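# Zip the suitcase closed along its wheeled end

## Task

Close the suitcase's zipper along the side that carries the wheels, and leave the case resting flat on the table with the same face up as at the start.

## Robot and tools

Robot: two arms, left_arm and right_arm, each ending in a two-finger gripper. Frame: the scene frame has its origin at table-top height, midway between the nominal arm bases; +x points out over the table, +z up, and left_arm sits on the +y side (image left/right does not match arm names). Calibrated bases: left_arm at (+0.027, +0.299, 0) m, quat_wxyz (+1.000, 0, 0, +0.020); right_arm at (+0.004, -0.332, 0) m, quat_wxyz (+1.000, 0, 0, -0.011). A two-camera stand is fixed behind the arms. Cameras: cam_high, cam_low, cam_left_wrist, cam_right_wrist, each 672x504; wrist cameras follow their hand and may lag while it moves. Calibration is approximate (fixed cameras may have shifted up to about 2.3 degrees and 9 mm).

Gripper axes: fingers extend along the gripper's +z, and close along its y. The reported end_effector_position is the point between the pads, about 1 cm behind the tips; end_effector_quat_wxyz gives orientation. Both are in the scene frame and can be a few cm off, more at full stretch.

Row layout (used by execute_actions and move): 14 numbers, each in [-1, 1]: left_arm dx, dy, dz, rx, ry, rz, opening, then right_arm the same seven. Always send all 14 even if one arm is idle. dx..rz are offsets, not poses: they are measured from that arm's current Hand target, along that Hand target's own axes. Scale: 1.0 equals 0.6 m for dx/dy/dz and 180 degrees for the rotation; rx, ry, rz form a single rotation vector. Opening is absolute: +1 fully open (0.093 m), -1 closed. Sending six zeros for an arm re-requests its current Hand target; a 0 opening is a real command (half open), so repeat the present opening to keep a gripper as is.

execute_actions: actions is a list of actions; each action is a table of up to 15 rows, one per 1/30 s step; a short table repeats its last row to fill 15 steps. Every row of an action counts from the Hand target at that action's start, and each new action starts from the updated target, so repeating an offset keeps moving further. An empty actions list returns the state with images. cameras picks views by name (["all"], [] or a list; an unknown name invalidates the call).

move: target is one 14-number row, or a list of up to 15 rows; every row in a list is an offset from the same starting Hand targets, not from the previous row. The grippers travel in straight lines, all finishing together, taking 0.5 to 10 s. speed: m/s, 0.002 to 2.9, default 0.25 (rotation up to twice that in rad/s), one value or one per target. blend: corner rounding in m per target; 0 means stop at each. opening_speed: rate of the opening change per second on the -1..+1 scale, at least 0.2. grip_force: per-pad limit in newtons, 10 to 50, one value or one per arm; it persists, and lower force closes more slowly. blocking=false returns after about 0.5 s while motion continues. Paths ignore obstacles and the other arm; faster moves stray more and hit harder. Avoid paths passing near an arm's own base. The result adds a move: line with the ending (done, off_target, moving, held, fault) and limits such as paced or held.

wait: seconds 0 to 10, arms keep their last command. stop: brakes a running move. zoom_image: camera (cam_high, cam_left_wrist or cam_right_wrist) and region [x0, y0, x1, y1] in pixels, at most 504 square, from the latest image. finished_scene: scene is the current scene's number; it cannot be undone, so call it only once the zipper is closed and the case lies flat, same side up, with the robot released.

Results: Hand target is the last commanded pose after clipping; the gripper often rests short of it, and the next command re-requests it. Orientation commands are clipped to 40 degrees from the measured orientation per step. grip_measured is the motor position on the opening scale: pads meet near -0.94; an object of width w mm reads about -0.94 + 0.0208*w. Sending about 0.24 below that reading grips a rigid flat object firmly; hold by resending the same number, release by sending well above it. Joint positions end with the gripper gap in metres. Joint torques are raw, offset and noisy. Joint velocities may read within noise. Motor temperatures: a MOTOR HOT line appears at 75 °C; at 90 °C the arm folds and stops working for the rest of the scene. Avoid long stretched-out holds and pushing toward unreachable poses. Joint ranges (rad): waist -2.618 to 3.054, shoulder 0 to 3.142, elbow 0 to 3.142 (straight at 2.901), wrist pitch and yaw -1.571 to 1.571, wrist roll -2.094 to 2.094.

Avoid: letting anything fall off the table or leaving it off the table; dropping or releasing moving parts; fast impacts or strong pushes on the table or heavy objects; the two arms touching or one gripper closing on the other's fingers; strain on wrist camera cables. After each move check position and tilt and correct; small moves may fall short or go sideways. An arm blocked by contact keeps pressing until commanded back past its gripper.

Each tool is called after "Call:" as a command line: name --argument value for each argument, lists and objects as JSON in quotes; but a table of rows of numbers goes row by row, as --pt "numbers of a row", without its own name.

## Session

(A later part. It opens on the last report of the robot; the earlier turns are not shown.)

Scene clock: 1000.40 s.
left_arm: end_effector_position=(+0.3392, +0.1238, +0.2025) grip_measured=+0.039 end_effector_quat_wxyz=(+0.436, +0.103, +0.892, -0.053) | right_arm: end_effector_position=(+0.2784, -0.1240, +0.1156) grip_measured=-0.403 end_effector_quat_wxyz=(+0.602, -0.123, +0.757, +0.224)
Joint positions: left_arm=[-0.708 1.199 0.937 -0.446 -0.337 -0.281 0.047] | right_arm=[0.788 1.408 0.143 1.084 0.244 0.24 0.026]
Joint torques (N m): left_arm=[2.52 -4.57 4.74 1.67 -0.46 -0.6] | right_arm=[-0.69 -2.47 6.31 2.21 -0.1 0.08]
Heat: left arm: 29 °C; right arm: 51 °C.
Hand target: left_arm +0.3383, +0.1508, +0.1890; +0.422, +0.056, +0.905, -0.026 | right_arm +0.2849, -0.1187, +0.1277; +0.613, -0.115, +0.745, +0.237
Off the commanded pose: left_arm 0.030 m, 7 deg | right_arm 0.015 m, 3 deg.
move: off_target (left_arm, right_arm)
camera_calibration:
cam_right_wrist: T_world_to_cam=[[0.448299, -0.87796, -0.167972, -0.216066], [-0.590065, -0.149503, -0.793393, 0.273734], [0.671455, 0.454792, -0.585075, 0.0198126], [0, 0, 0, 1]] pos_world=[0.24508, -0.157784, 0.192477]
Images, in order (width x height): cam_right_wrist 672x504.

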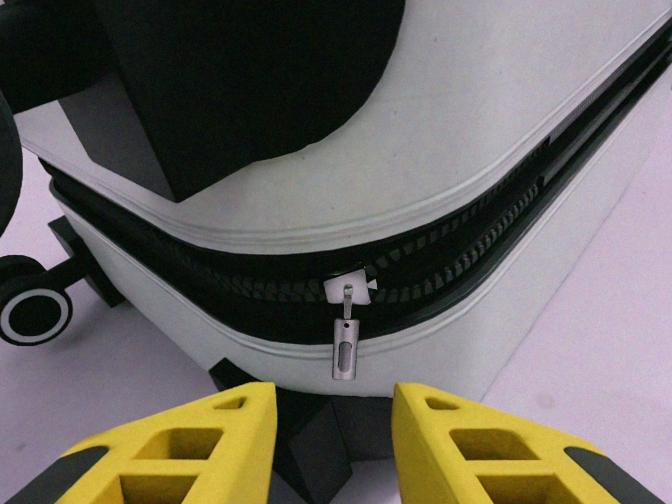

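Call:
move --target '[0,0.0,0,0,0,0,-0.5,0.019,-0.006,0.049,0,0,0,-0.4]' --speed 0.08 --cameras '["cam_right_wrist"]'

Scene clock: 1008.60 s.
left_arm: end_effector_position=(+0.3392, +0.1238, +0.2025) grip_measured=+0.039 end_effector_quat_wxyz=(+0.436, +0.103, +0.892, -0.053) | right_arm: end_effector_position=(+0.2989, -0.1142, +0.0842) grip_measured=-0.403 end_effector_quat_wxyz=(+0.576, -0.129, +0.779, +0.210)
Joint positions: left_arm=[-0.708 1.199 0.937 -0.446 -0.337 -0.281 0.047] | right_arm=[0.752 1.63 0.219 1.155 0.209 0.241 0.026]
Joint torques (N m): left_arm=[2.54 -4.51 4.79 1.66 -0.42 -0.55] | right_arm=[-0.66 -3.74 5.55 2.88 -0.09 0.03]
Heat: left arm: 29 °C; right arm: 51 °C.
Hand target: left_arm +0.3383, +0.1508, +0.1890; +0.422, +0.056, +0.905, -0.026 | right_arm +0.3093, -0.1059, +0.1119; +0.613, -0.115, +0.745, +0.237
Off the commanded pose: left_arm 0.030 m, 7 deg | right_arm 0.031 m, 7 deg.
move: off_target (left_arm, right_arm)
camera_calibration:
cam_right_wrist: T_world_to_cam=[[0.437048, -0.885957, -0.155139, -0.220608], [-0.636786, -0.182972, -0.749016, 0.268821], [0.63521, 0.426147, -0.644133, -0.00421973], [0, 0, 0, 1]] pos_world=[0.270278, -0.144464, 0.164408]
Images, in order (width x height): cam_right_wrist 672x504.

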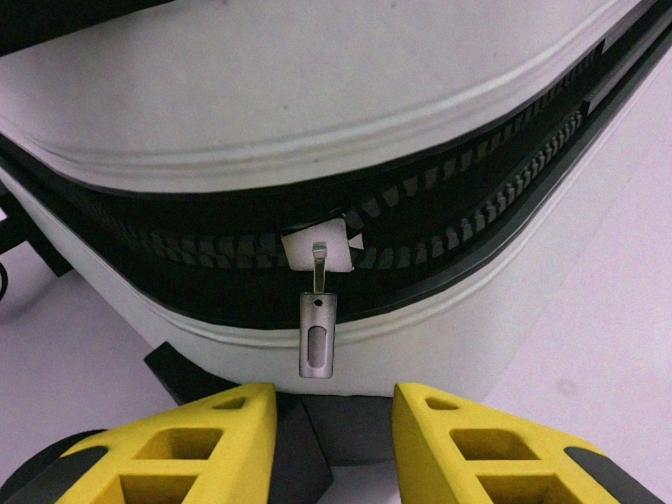

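Call:
move --target '[0,0.0,0,0,0,0,-0.5,-0.02,0.007,0.014,0,0,0,-0.4]' --speed 0.08 --cameras '["cam_right_wrist"]'

Scene clock: 1014.50 s.
left_arm: end_effector_position=(+0.3405, +0.1265, +0.2022) grip_measured=+0.039 end_effector_quat_wxyz=(+0.437, +0.101, +0.892, -0.050) | right_arm: end_effector_position=(+0.3060, -0.1075, +0.0907) grip_measured=-0.403 end_effector_quat_wxyz=(+0.579, -0.129, +0.776, +0.214)
Joint positions: left_arm=[-0.7 1.198 0.935 -0.445 -0.337 -0.277 0.047] | right_arm=[0.751 1.63 0.258 1.126 0.205 0.241 0.026]
Joint torques (N m): left_arm=[1.88 -4.37 4.78 1.67 -0.44 -0.61] | right_arm=[-0.75 -7.31 6.63 2.37 -0.07 0.02]
Motor temperatures (°C): left_arm=[21 25 29 25 19 19 23] | right_arm=[19 31 29 52 18 19 21]
Heat: left arm: 29 °C; right arm: 52 °C.
Hand target: left_arm +0.3384, +0.1508, +0.1891; +0.422, +0.056, +0.905, -0.026 | right_arm +0.3172, -0.0995, +0.1232; +0.613, -0.115, +0.745, +0.237
Off the commanded pose: left_arm 0.028 m, 6 deg | right_arm 0.035 m, 6 deg.
move: off_target (left_arm, right_arm)
camera_calibration:
cam_right_wrist: T_world_to_cam=[[0.440697, -0.883469, -0.158964, -0.217243], [-0.630841, -0.178827, -0.755023, 0.278594], [0.638613, 0.433017, -0.636137, -0.00845938], [0, 0, 0, 1]] pos_world=[0.276889, -0.138444, 0.17043]
Images, in order (width x height): cam_right_wrist 672x504.

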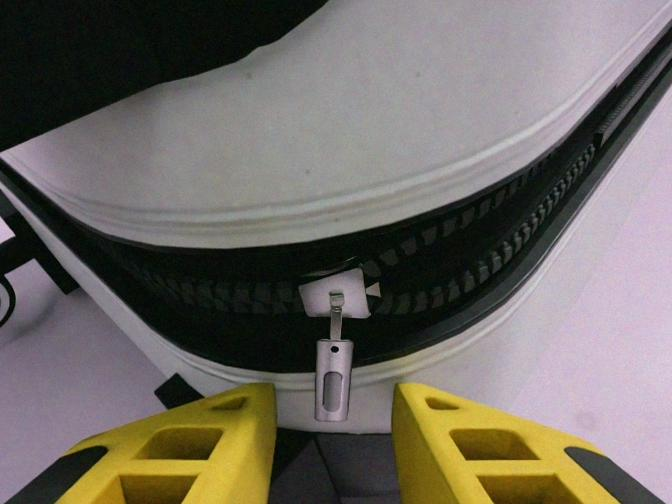

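Call:
move --target '[0,0.0,0,0,0,0,-0.5,0,0,0.008,0,0,0,-1]' --speed 0.08 --opening_speed 0.25 --cameras '["cam_right_wrist"]'

Scene clock: 1022.13 s.
left_arm: end_effector_position=(+0.3416, +0.1285, +0.2022) grip_measured=+0.039 end_effector_quat_wxyz=(+0.437, +0.099, +0.893, -0.049) | right_arm: end_effector_position=(+0.3083, -0.1058, +0.0915) grip_measured=-0.959 end_effector_quat_wxyz=(+0.578, -0.129, +0.777, +0.215)
Joint positions: left_arm=[-0.693 1.198 0.935 -0.445 -0.337 -0.277 0.047] | right_arm=[0.748 1.63 0.271 1.112 0.199 0.241 0]
Joint torques (N m): left_arm=[1.5 -4.51 4.81 1.66 -0.45 -0.63] | right_arm=[-0.81 -5.72 7.04 2.52 -0.05 0.01]
Heat: left arm: 29 °C; right arm: 52 °C.
Hand target: left_arm +0.3384, +0.1508, +0.1891; +0.422, +0.056, +0.905, -0.026 | right_arm +0.3213, -0.0971, +0.1226; +0.613, -0.115, +0.745, +0.237
Off the commanded pose: left_arm 0.026 m, 6 deg | right_arm 0.035 m, 6 deg.
move: off_target (left_arm, right_arm)
camera_calibration:
cam_right_wrist: T_world_to_cam=[[0.442847, -0.882208, -0.159985, -0.217034], [-0.632166, -0.180693, -0.753469, 0.280978], [0.635809, 0.434809, -0.637722, -0.00887814], [0, 0, 0, 1]] pos_world=[0.279382, -0.136838, 0.171324]
Images, in order (width x height): cam_right_wrist 672x504.

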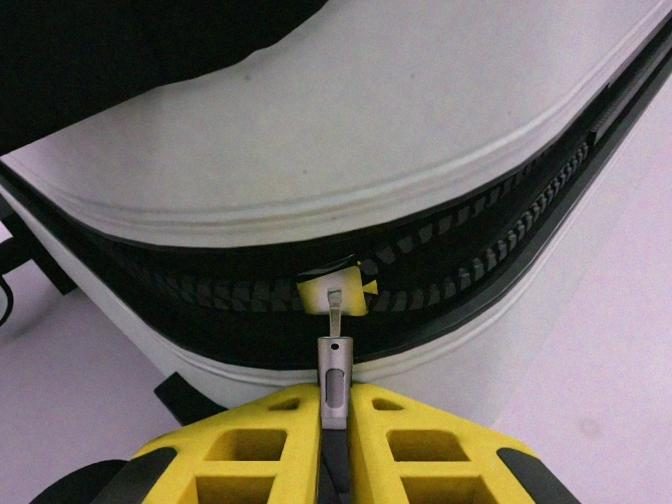

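Call:
move --target '[0,0.0,0,0,0,0,-0.5,-0.02,-0.072,-0.009,0,0,-0.195,-1]' --speed 0.04 --cameras '["cam_right_wrist"]'

Scene clock: 1037.67 s.
left_arm: end_effector_position=(+0.3420, +0.1293, +0.2023) grip_measured=+0.039 end_effector_quat_wxyz=(+0.437, +0.097, +0.893, -0.048) | right_arm: end_effector_position=(+0.3222, -0.1234, +0.0947) grip_measured=-0.976 end_effector_quat_wxyz=(+0.614, -0.379, +0.690, +0.069)
Joint positions: left_arm=[-0.692 1.198 0.935 -0.445 -0.339 -0.278 0.047] | right_arm=[0.575 1.613 0.271 1.101 -0.059 -0.405 0]
Joint torques (N m): left_arm=[1.33 -4.41 4.96 1.67 -0.44 -0.6] | right_arm=[-2.78 -8.17 4.7 2.49 0.56 0.06]
Heat: left arm: 28 °C; right arm: 52 °C.
Hand target: left_arm +0.3383, +0.1508, +0.1891; +0.422, +0.056, +0.905, -0.026 | right_arm +0.3394, -0.1384, +0.1257; +0.656, -0.335, +0.676, +0.042
Off the commanded pose: left_arm 0.026 m, 6 deg | right_arm 0.038 m, 8 deg.
move: off_target (left_arm, right_arm)
camera_calibration:
cam_right_wrist: T_world_to_cam=[[0.593344, -0.702643, 0.392729, -0.316825], [-0.304886, -0.647716, -0.698219, 0.120762], [0.744975, 0.294546, -0.598544, -0.0643205], [0, 0, 0, 1]] pos_world=[0.272722, -0.12545, 0.170246]
Images, in order (width x height): cam_right_wrist 672x504.

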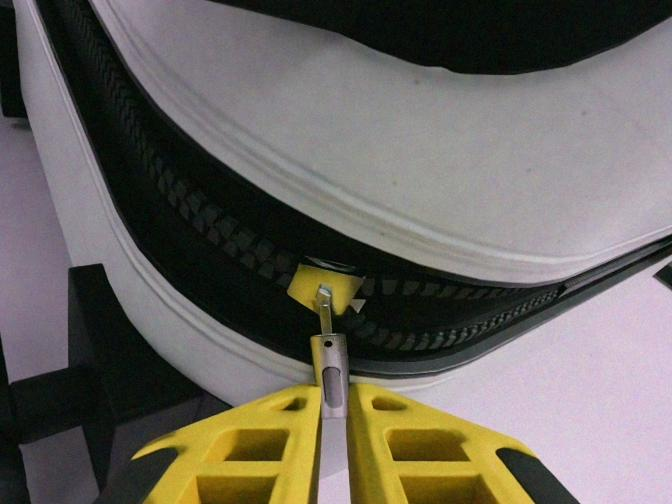

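Call:
move --target '[0,0.0,0,0,0,0,-0.5,0.016,-0.056,0,-0.061,-0.026,-0.19,-1]' --speed 0.04 --cameras '["cam_right_wrist"]'

Scene clock: 1053.57 s.
left_arm: end_effector_position=(+0.3420, +0.1293, +0.2023) grip_measured=+0.039 end_effector_quat_wxyz=(+0.437, +0.097, +0.893, -0.048) | right_arm: end_effector_position=(+0.3319, -0.1458, +0.1075) grip_measured=-0.977 end_effector_quat_wxyz=(+0.615, -0.608, +0.502, -0.017)
Joint positions: left_arm=[-0.692 1.198 0.935 -0.445 -0.339 -0.279 0.047] | right_arm=[0.299 1.553 0.346 0.916 -0.557 -1.065 0]
Joint torques (N m): left_arm=[1.39 -4.36 4.82 1.67 -0.41 -0.58] | right_arm=[-4.25 -7.97 6.12 1.99 0.64 0.04]
Heat: left arm: 28 °C; right arm: 54 °C.
Hand target: left_arm +0.3383, +0.1508, +0.1891; +0.422, +0.056, +0.905, -0.026 | right_arm +0.3572, -0.1682, +0.1297; +0.631, -0.576, +0.514, -0.076
Off the commanded pose: left_arm 0.026 m, 6 deg | right_arm 0.040 m, 8 deg.
move: off_target (left_arm, right_arm)
camera_calibration:
cam_right_wrist: T_world_to_cam=[[0.569574, -0.257236, 0.78065, -0.312312], [0.172606, -0.891154, -0.419585, -0.105785], [0.803612, 0.37373, -0.463177, -0.0796977], [0, 0, 0, 1]] pos_world=[0.26019, -0.144823, 0.162506]
Images, in order (width x height): cam_right_wrist 672x504.

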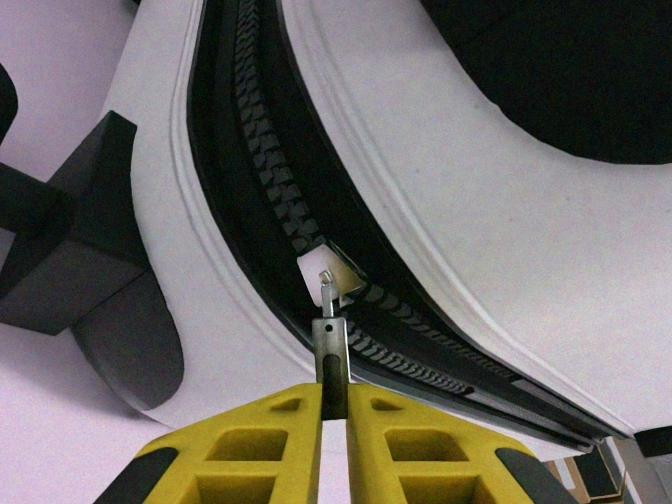

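Call:
move --target '[0,0.0,0,0,0,0,-0.5,0.057,-0.048,0.004,-0.047,-0.067,-0.15,-1]' --speed 0.04 --cameras '["cam_right_wrist","cam_high"]'

Scene clock: 1068.83 s.
left_arm: end_effector_position=(+0.3421, +0.1283, +0.2026) grip_measured=+0.039 end_effector_quat_wxyz=(+0.438, +0.097, +0.893, -0.051) | right_arm: end_effector_position=(+0.3494, -0.1680, +0.1215) grip_measured=-0.985 end_effector_quat_wxyz=(-0.610, +0.742, -0.275, +0.042)
Joint positions: left_arm=[-0.692 1.198 0.935 -0.442 -0.334 -0.28 0.047] | right_arm=[0.076 1.625 0.61 0.499 -1.033 -1.738 0]
Joint torques (N m): left_arm=[1.31 -4.38 4.82 1.64 -0.49 -0.57] | right_arm=[-6.75 -5.59 8.03 1.87 0.55 0.01]
Heat: left arm: 28 °C; right arm: 51 °C.
Hand target: left_arm +0.3383, +0.1509, +0.1891; +0.422, +0.056, +0.905, -0.026 | right_arm +0.3890, -0.1995, +0.1333; -0.602, +0.729, -0.301, +0.123
Off the commanded pose: left_arm 0.027 m, 6 deg | right_arm 0.052 m, 10 deg.
move: off_target (left_arm, right_arm)
camera_calibration:
cam_right_wrist: T_world_to_cam=[[0.332876, 0.101411, 0.937502, -0.214928], [0.58912, -0.798663, -0.122784, -0.288799], [0.736296, 0.593172, -0.325599, -0.0353184], [0, 0, 0, 1]] pos_world=[0.267686, -0.187907, 0.154536]
Images, in order (width x height): cam_high 672x504, cam_right_wrist 672x504.

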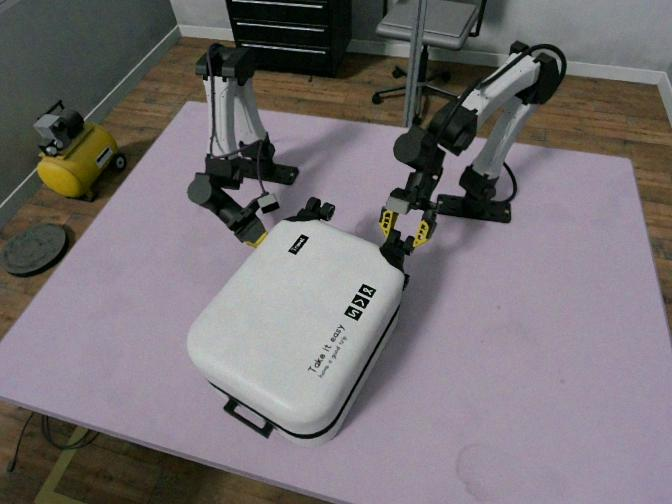

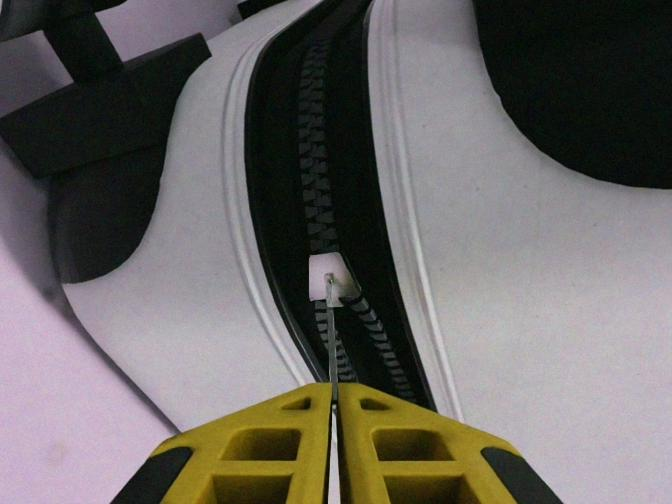

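Call:
move --target '[0,0.02,0,0,0,0,-0.5,0.04,0,0.035,0,0,0,-1]' --speed 0.03 --cameras '["cam_right_wrist"]'

Scene clock: 1078.30 s.
left_arm: end_effector_position=(+0.3447, +0.1318, +0.2027) grip_measured=+0.039 end_effector_quat_wxyz=(+0.443, +0.100, +0.889, -0.054) | right_arm: end_effector_position=(+0.3805, -0.1726, +0.1166) grip_measured=-0.985 end_effector_quat_wxyz=(-0.612, +0.739, -0.276, +0.044)
Joint positions: left_arm=[-0.67 1.188 0.919 -0.417 -0.314 -0.256 0.047] | right_arm=[0.056 1.748 0.72 0.513 -1.049 -1.741 0]
Joint torques (N m): left_arm=[3.06 -5.46 4.86 1.44 -0.35 -0.52] | right_arm=[-4.18 -5.61 7.79 2.04 0.75 0.1]
Heat: left arm: 28 °C; right arm: 51 °C.
Hand target: left_arm +0.3398, +0.1629, +0.1892; +0.422, +0.056, +0.905, -0.026 | right_arm +0.4193, -0.1967, +0.1237; -0.602, +0.729, -0.301, +0.123
Off the commanded pose: left_arm 0.034 m, 7 deg | right_arm 0.046 m, 10 deg.
move: off_target (left_arm, right_arm)
camera_calibration:
cam_right_wrist: T_world_to_cam=[[0.330132, 0.0935466, 0.939288, -0.22079], [0.585169, -0.801081, -0.125888, -0.309921], [0.740669, 0.591201, -0.319203, -0.0598806], [0, 0, 0, 1]] pos_world=[0.298598, -0.192216, 0.149256]
Images, in order (width x height): cam_right_wrist 672x504.

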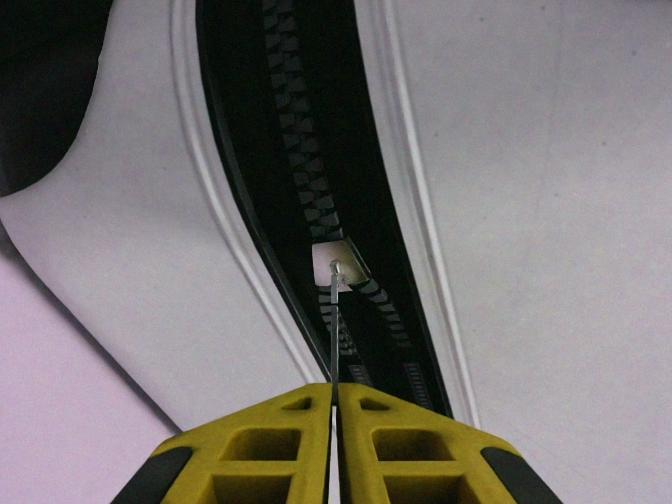

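Call:
move --target '[0,0.0,0,0,0,0,-0.5,0.04,-0.028,0.05,0,0,0,-1]' --speed 0.03 --cameras '["cam_right_wrist"]'

Scene clock: 1088.00 s.
left_arm: end_effector_position=(+0.3477, +0.1369, +0.2030) grip_measured=+0.039 end_effector_quat_wxyz=(+0.444, +0.094, +0.890, -0.050) | right_arm: end_effector_position=(+0.4206, -0.1656, +0.1175) grip_measured=-0.986 end_effector_quat_wxyz=(-0.611, +0.740, -0.276, +0.050)
Joint positions: left_arm=[-0.653 1.188 0.919 -0.415 -0.312 -0.253 0.047] | right_arm=[0.074 1.87 0.883 0.49 -1.025 -1.729 0]
Joint torques (N m): left_arm=[1.95 -5.57 4.86 1.44 -0.32 -0.53] | right_arm=[-2.76 -7.19 8.68 1.96 0.82 0.23]
Heat: left arm: 28 °C; right arm: 50 °C.
Hand target: left_arm +0.3398, +0.1628, +0.1892; +0.422, +0.056, +0.905, -0.026 | right_arm +0.4594, -0.1851, +0.1281; -0.602, +0.729, -0.301, +0.123
Off the commanded pose: left_arm 0.030 m, 6 deg | right_arm 0.045 m, 9 deg.
move: off_target (left_arm, right_arm)
camera_calibration:
cam_right_wrist: T_world_to_cam=[[0.323491, 0.0967793, 0.941269, -0.232445], [0.581379, -0.805174, -0.11702, -0.327834], [0.74656, 0.585089, -0.316732, -0.0971412], [0, 0, 0, 1]] pos_world=[0.338311, -0.184631, 0.149662]
Images, in order (width x height): cam_right_wrist 672x504.

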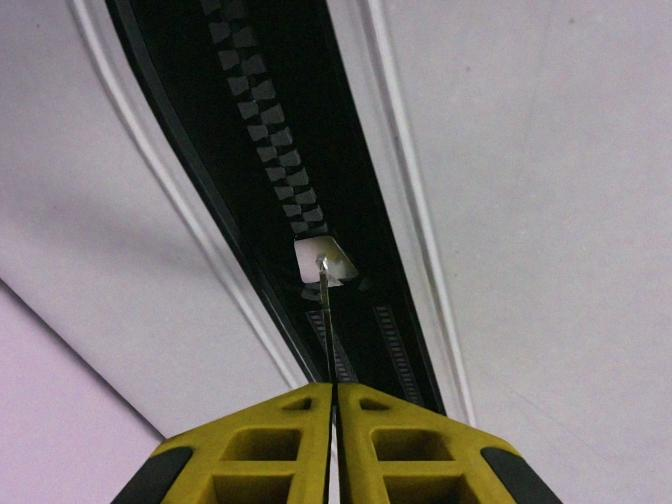

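Call:
move --target '[0,0.01,0,0,0,0,-0.5,0.02,-0.008,0.025,0,0,0,-1]' --speed 0.03 --cameras '["cam_right_wrist"]'

Call:
zoom_image --camera "cam_right_wrist" --region '[220, 180, 440, 400]'

Scene clock: 1094.10 s.
left_arm: end_effector_position=(+0.3518, +0.1437, +0.2028) grip_measured=+0.039 end_effector_quat_wxyz=(+0.448, +0.085, +0.889, -0.046) | right_arm: end_effector_position=(+0.4331, -0.1564, +0.1170) grip_measured=-0.986 end_effector_quat_wxyz=(-0.614, +0.741, -0.269, +0.038)
Joint positions: left_arm=[-0.63 1.186 0.911 -0.4 -0.312 -0.248 0.047] | right_arm=[0.092 1.925 0.957 0.47 -1.035 -1.722 0]
Joint torques (N m): left_arm=[2.17 -6.13 5.05 1.25 -0.18 -0.42] | right_arm=[-3.49 -7.53 9.09 1.98 1.01 0.23]
Heat: left arm: 28 °C; right arm: 50 °C.
Hand target: left_arm +0.3406, +0.1687, +0.1891; +0.422, +0.056, +0.905, -0.026 | right_arm +0.4783, -0.1796, +0.1267; -0.602, +0.729, -0.301, +0.123
Off the commanded pose: left_arm 0.031 m, 5 deg | right_arm 0.052 m, 10 deg.
move: off_target (left_arm, right_arm)
camera_calibration:
cam_right_wrist: T_world_to_cam=[[0.327743, 0.0978084, 0.939691, -0.238385], [0.600158, -0.789715, -0.127123, -0.332293], [0.729654, 0.605627, -0.317524, -0.101425], [0, 0, 0, 1]] pos_world=[0.351562, -0.177675, 0.149561]
Images, in order (width x height): cam_right_wrist 672x504.

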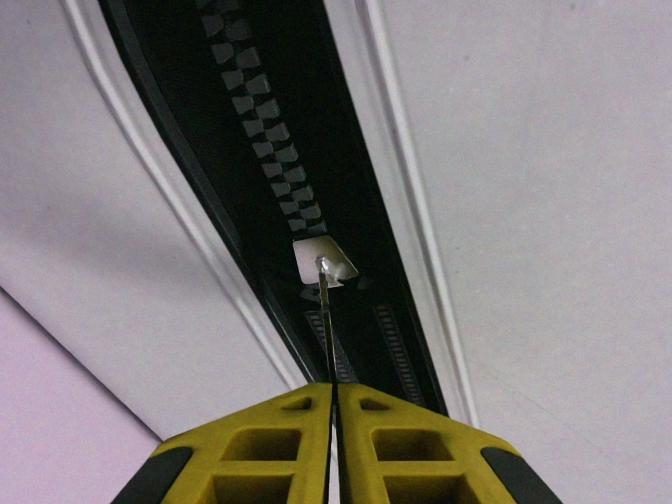

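Scaled by 2.291 from the camera's 672x504 image, which has a finer 960x720 frame.

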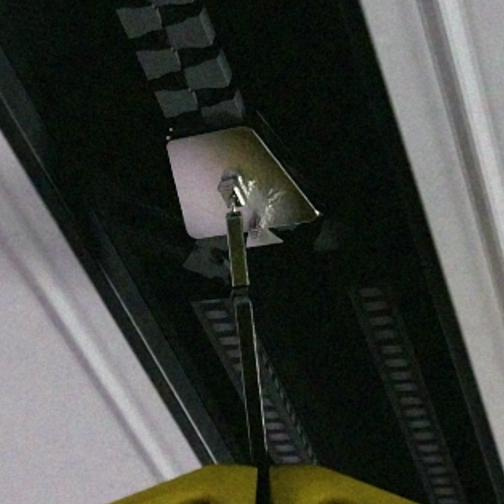

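Call:
move --target '[0,-0.04,0,0,0,0,-0.5,-0.08,0.028,-0.007,0,0,0,-1]' --speed 0.05

Call:
move --target '[0,0,0,0,0,0,0.5,0,0,0,0,0,0,-0.4]' --opening_speed 0.6

Call:
move --target '[0,0,-0.2,0,0,0,0.5,0,0,-0.17,0,0,0,-0.4]' --speed 0.1 --cameras '["all"]'

Scene clock: 1104.80 s.
left_arm: end_effector_position=(+0.3453, +0.1393, +0.2020) grip_measured=+0.039 end_effector_quat_wxyz=(+0.449, +0.071, +0.890, -0.037) | right_arm: end_effector_position=(+0.4313, -0.1541, +0.1103) grip_measured=-0.986 end_effector_quat_wxyz=(-0.602, +0.734, -0.296, +0.104)
Joint positions: left_arm=[-0.682 1.186 0.911 -0.418 -0.381 -0.303 0.047] | right_arm=[0.136 1.885 0.836 0.648 -0.862 -1.67 0]
Joint torques (N m): left_arm=[-1.03 -2.39 7.56 1.34 -0.2 -0.52] | right_arm=[0.14 -11.1 3.88 1.74 0.1 0.19]
Heat: left arm: 28 °C; right arm: 50 °C.
Hand target: left_arm +0.3376, +0.1449, +0.1891; +0.422, +0.056, +0.905, -0.026 | right_arm +0.4333, -0.1564, +0.1206; -0.602, +0.729, -0.301, +0.123
Off the commanded pose: left_arm 0.016 m, 4 deg | right_arm 0.011 m, 2 deg.
move: off_target (left_arm, right_arm)

Scene clock: 1106.70 s.
left_arm: end_effector_position=(+0.3396, +0.1437, +0.1938) grip_measured=+0.498 end_effector_quat_wxyz=(+0.431, +0.058, +0.900, -0.034) | right_arm: end_effector_position=(+0.4356, -0.1570, +0.1086) grip_measured=-0.403 end_effector_quat_wxyz=(-0.595, +0.734, -0.307, +0.116)
Joint positions: left_arm=[-0.682 1.186 0.911 -0.466 -0.382 -0.343 0.069] | right_arm=[0.137 1.885 0.836 0.648 -0.826 -1.67 0.026]
Joint torques (N m): left_arm=[-1.1 -2.22 7.57 1.85 -0.19 -0.14] | right_arm=[0.02 -11 3.84 1.78 -0.23 0.17]
Heat: left arm: 28 °C; right arm: 50 °C.
Hand target: left_arm +0.3376, +0.1449, +0.1891; +0.422, +0.056, +0.905, -0.026 | right_arm +0.4333, -0.1564, +0.1205; -0.602, +0.729, -0.301, +0.123
Off the commanded pose: left_arm 0.005 m, 2 deg | right_arm 0.012 m, 1 deg.
move: off_target (right_arm)

Scene clock: 1108.73 s.
left_arm: end_effector_position=(+0.2473, +0.1526, +0.2580) grip_measured=+0.498 end_effector_quat_wxyz=(+0.416, +0.063, +0.907, -0.030) | right_arm: end_effector_position=(+0.3822, -0.2390, +0.1331) grip_measured=-0.403 end_effector_quat_wxyz=(-0.595, +0.730, -0.317, +0.115)
Joint positions: left_arm=[-0.98 0.997 1.123 -1.016 -0.573 -0.592 0.069] | right_arm=[-0.122 1.616 0.689 0.367 -1.046 -1.849 0.026]
Joint torques (N m): left_arm=[-1.16 -1.01 8.96 1.46 -0.36 -0.14] | right_arm=[-0.46 -9.31 4.57 1.47 -0.55 0]
Heat: left arm: 28 °C; right arm: 50 °C.
Hand target: left_arm +0.2464, +0.1562, +0.2664; +0.422, +0.056, +0.905, -0.026 | right_arm +0.3781, -0.2384, +0.1456; -0.602, +0.729, -0.301, +0.123
Off the commanded pose: left_arm 0.009 m, 1 deg | right_arm 0.013 m, 2 deg.
move: off_target (right_arm)
camera_calibration:
cam_left_wrist: T_world_to_cam=[[-0.144498, -0.989396, -0.0146814, 0.191618], [-0.902766, 0.137892, -0.40743, 0.346021], [0.405134, -0.0456189, -0.913119, 0.229908], [0, 0, 0, 1]] pos_world=[0.246921, 0.152361, 0.353726]
cam_right_wrist: T_world_to_cam=[[0.30072, 0.0930689, 0.949161, -0.220757], [0.460373, -0.885762, -0.0590062, -0.343468], [0.835239, 0.454712, -0.309213, -0.0866375], [0, 0, 0, 1]] pos_world=[0.296873, -0.244291, 0.162478]

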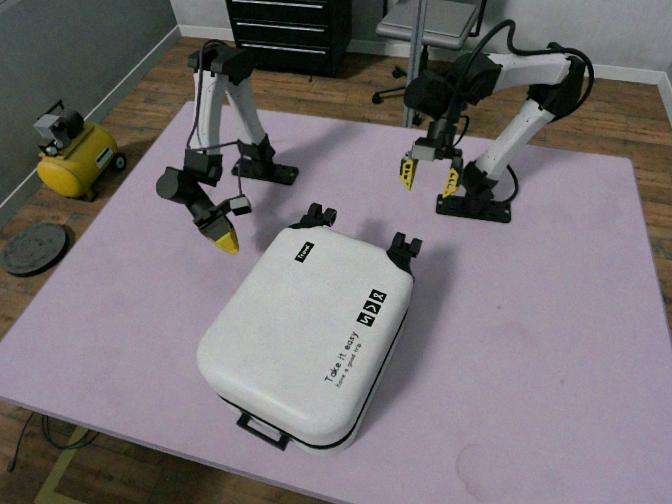

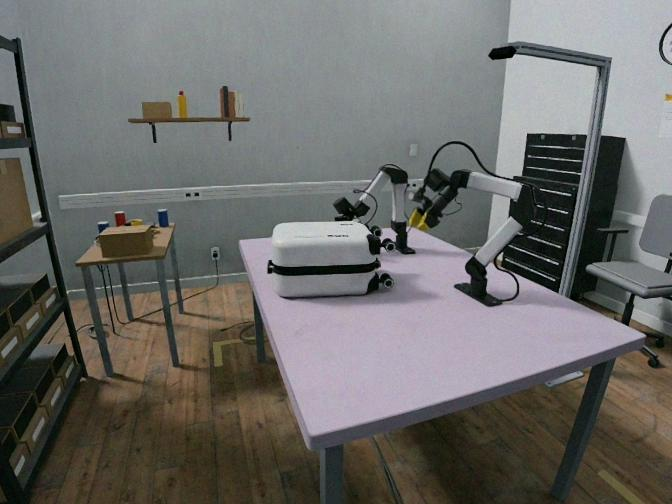

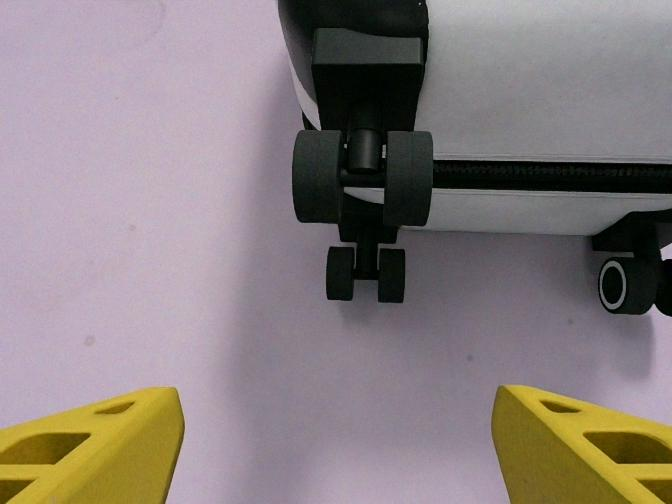

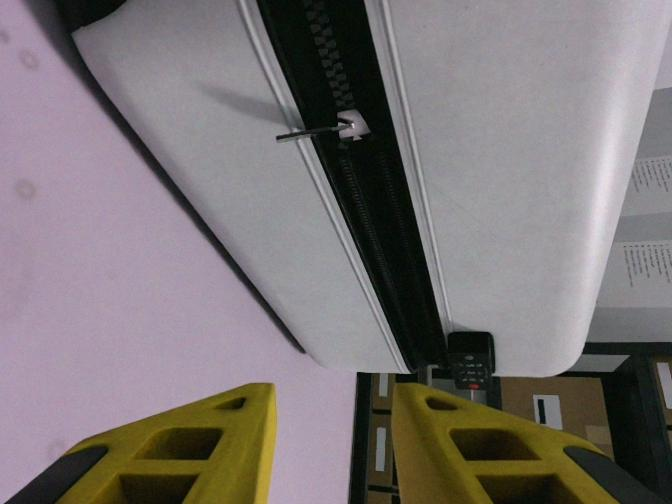

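Closed to the stop.

Call:
finished_scene --scene 2

The scene is finished: the task was done.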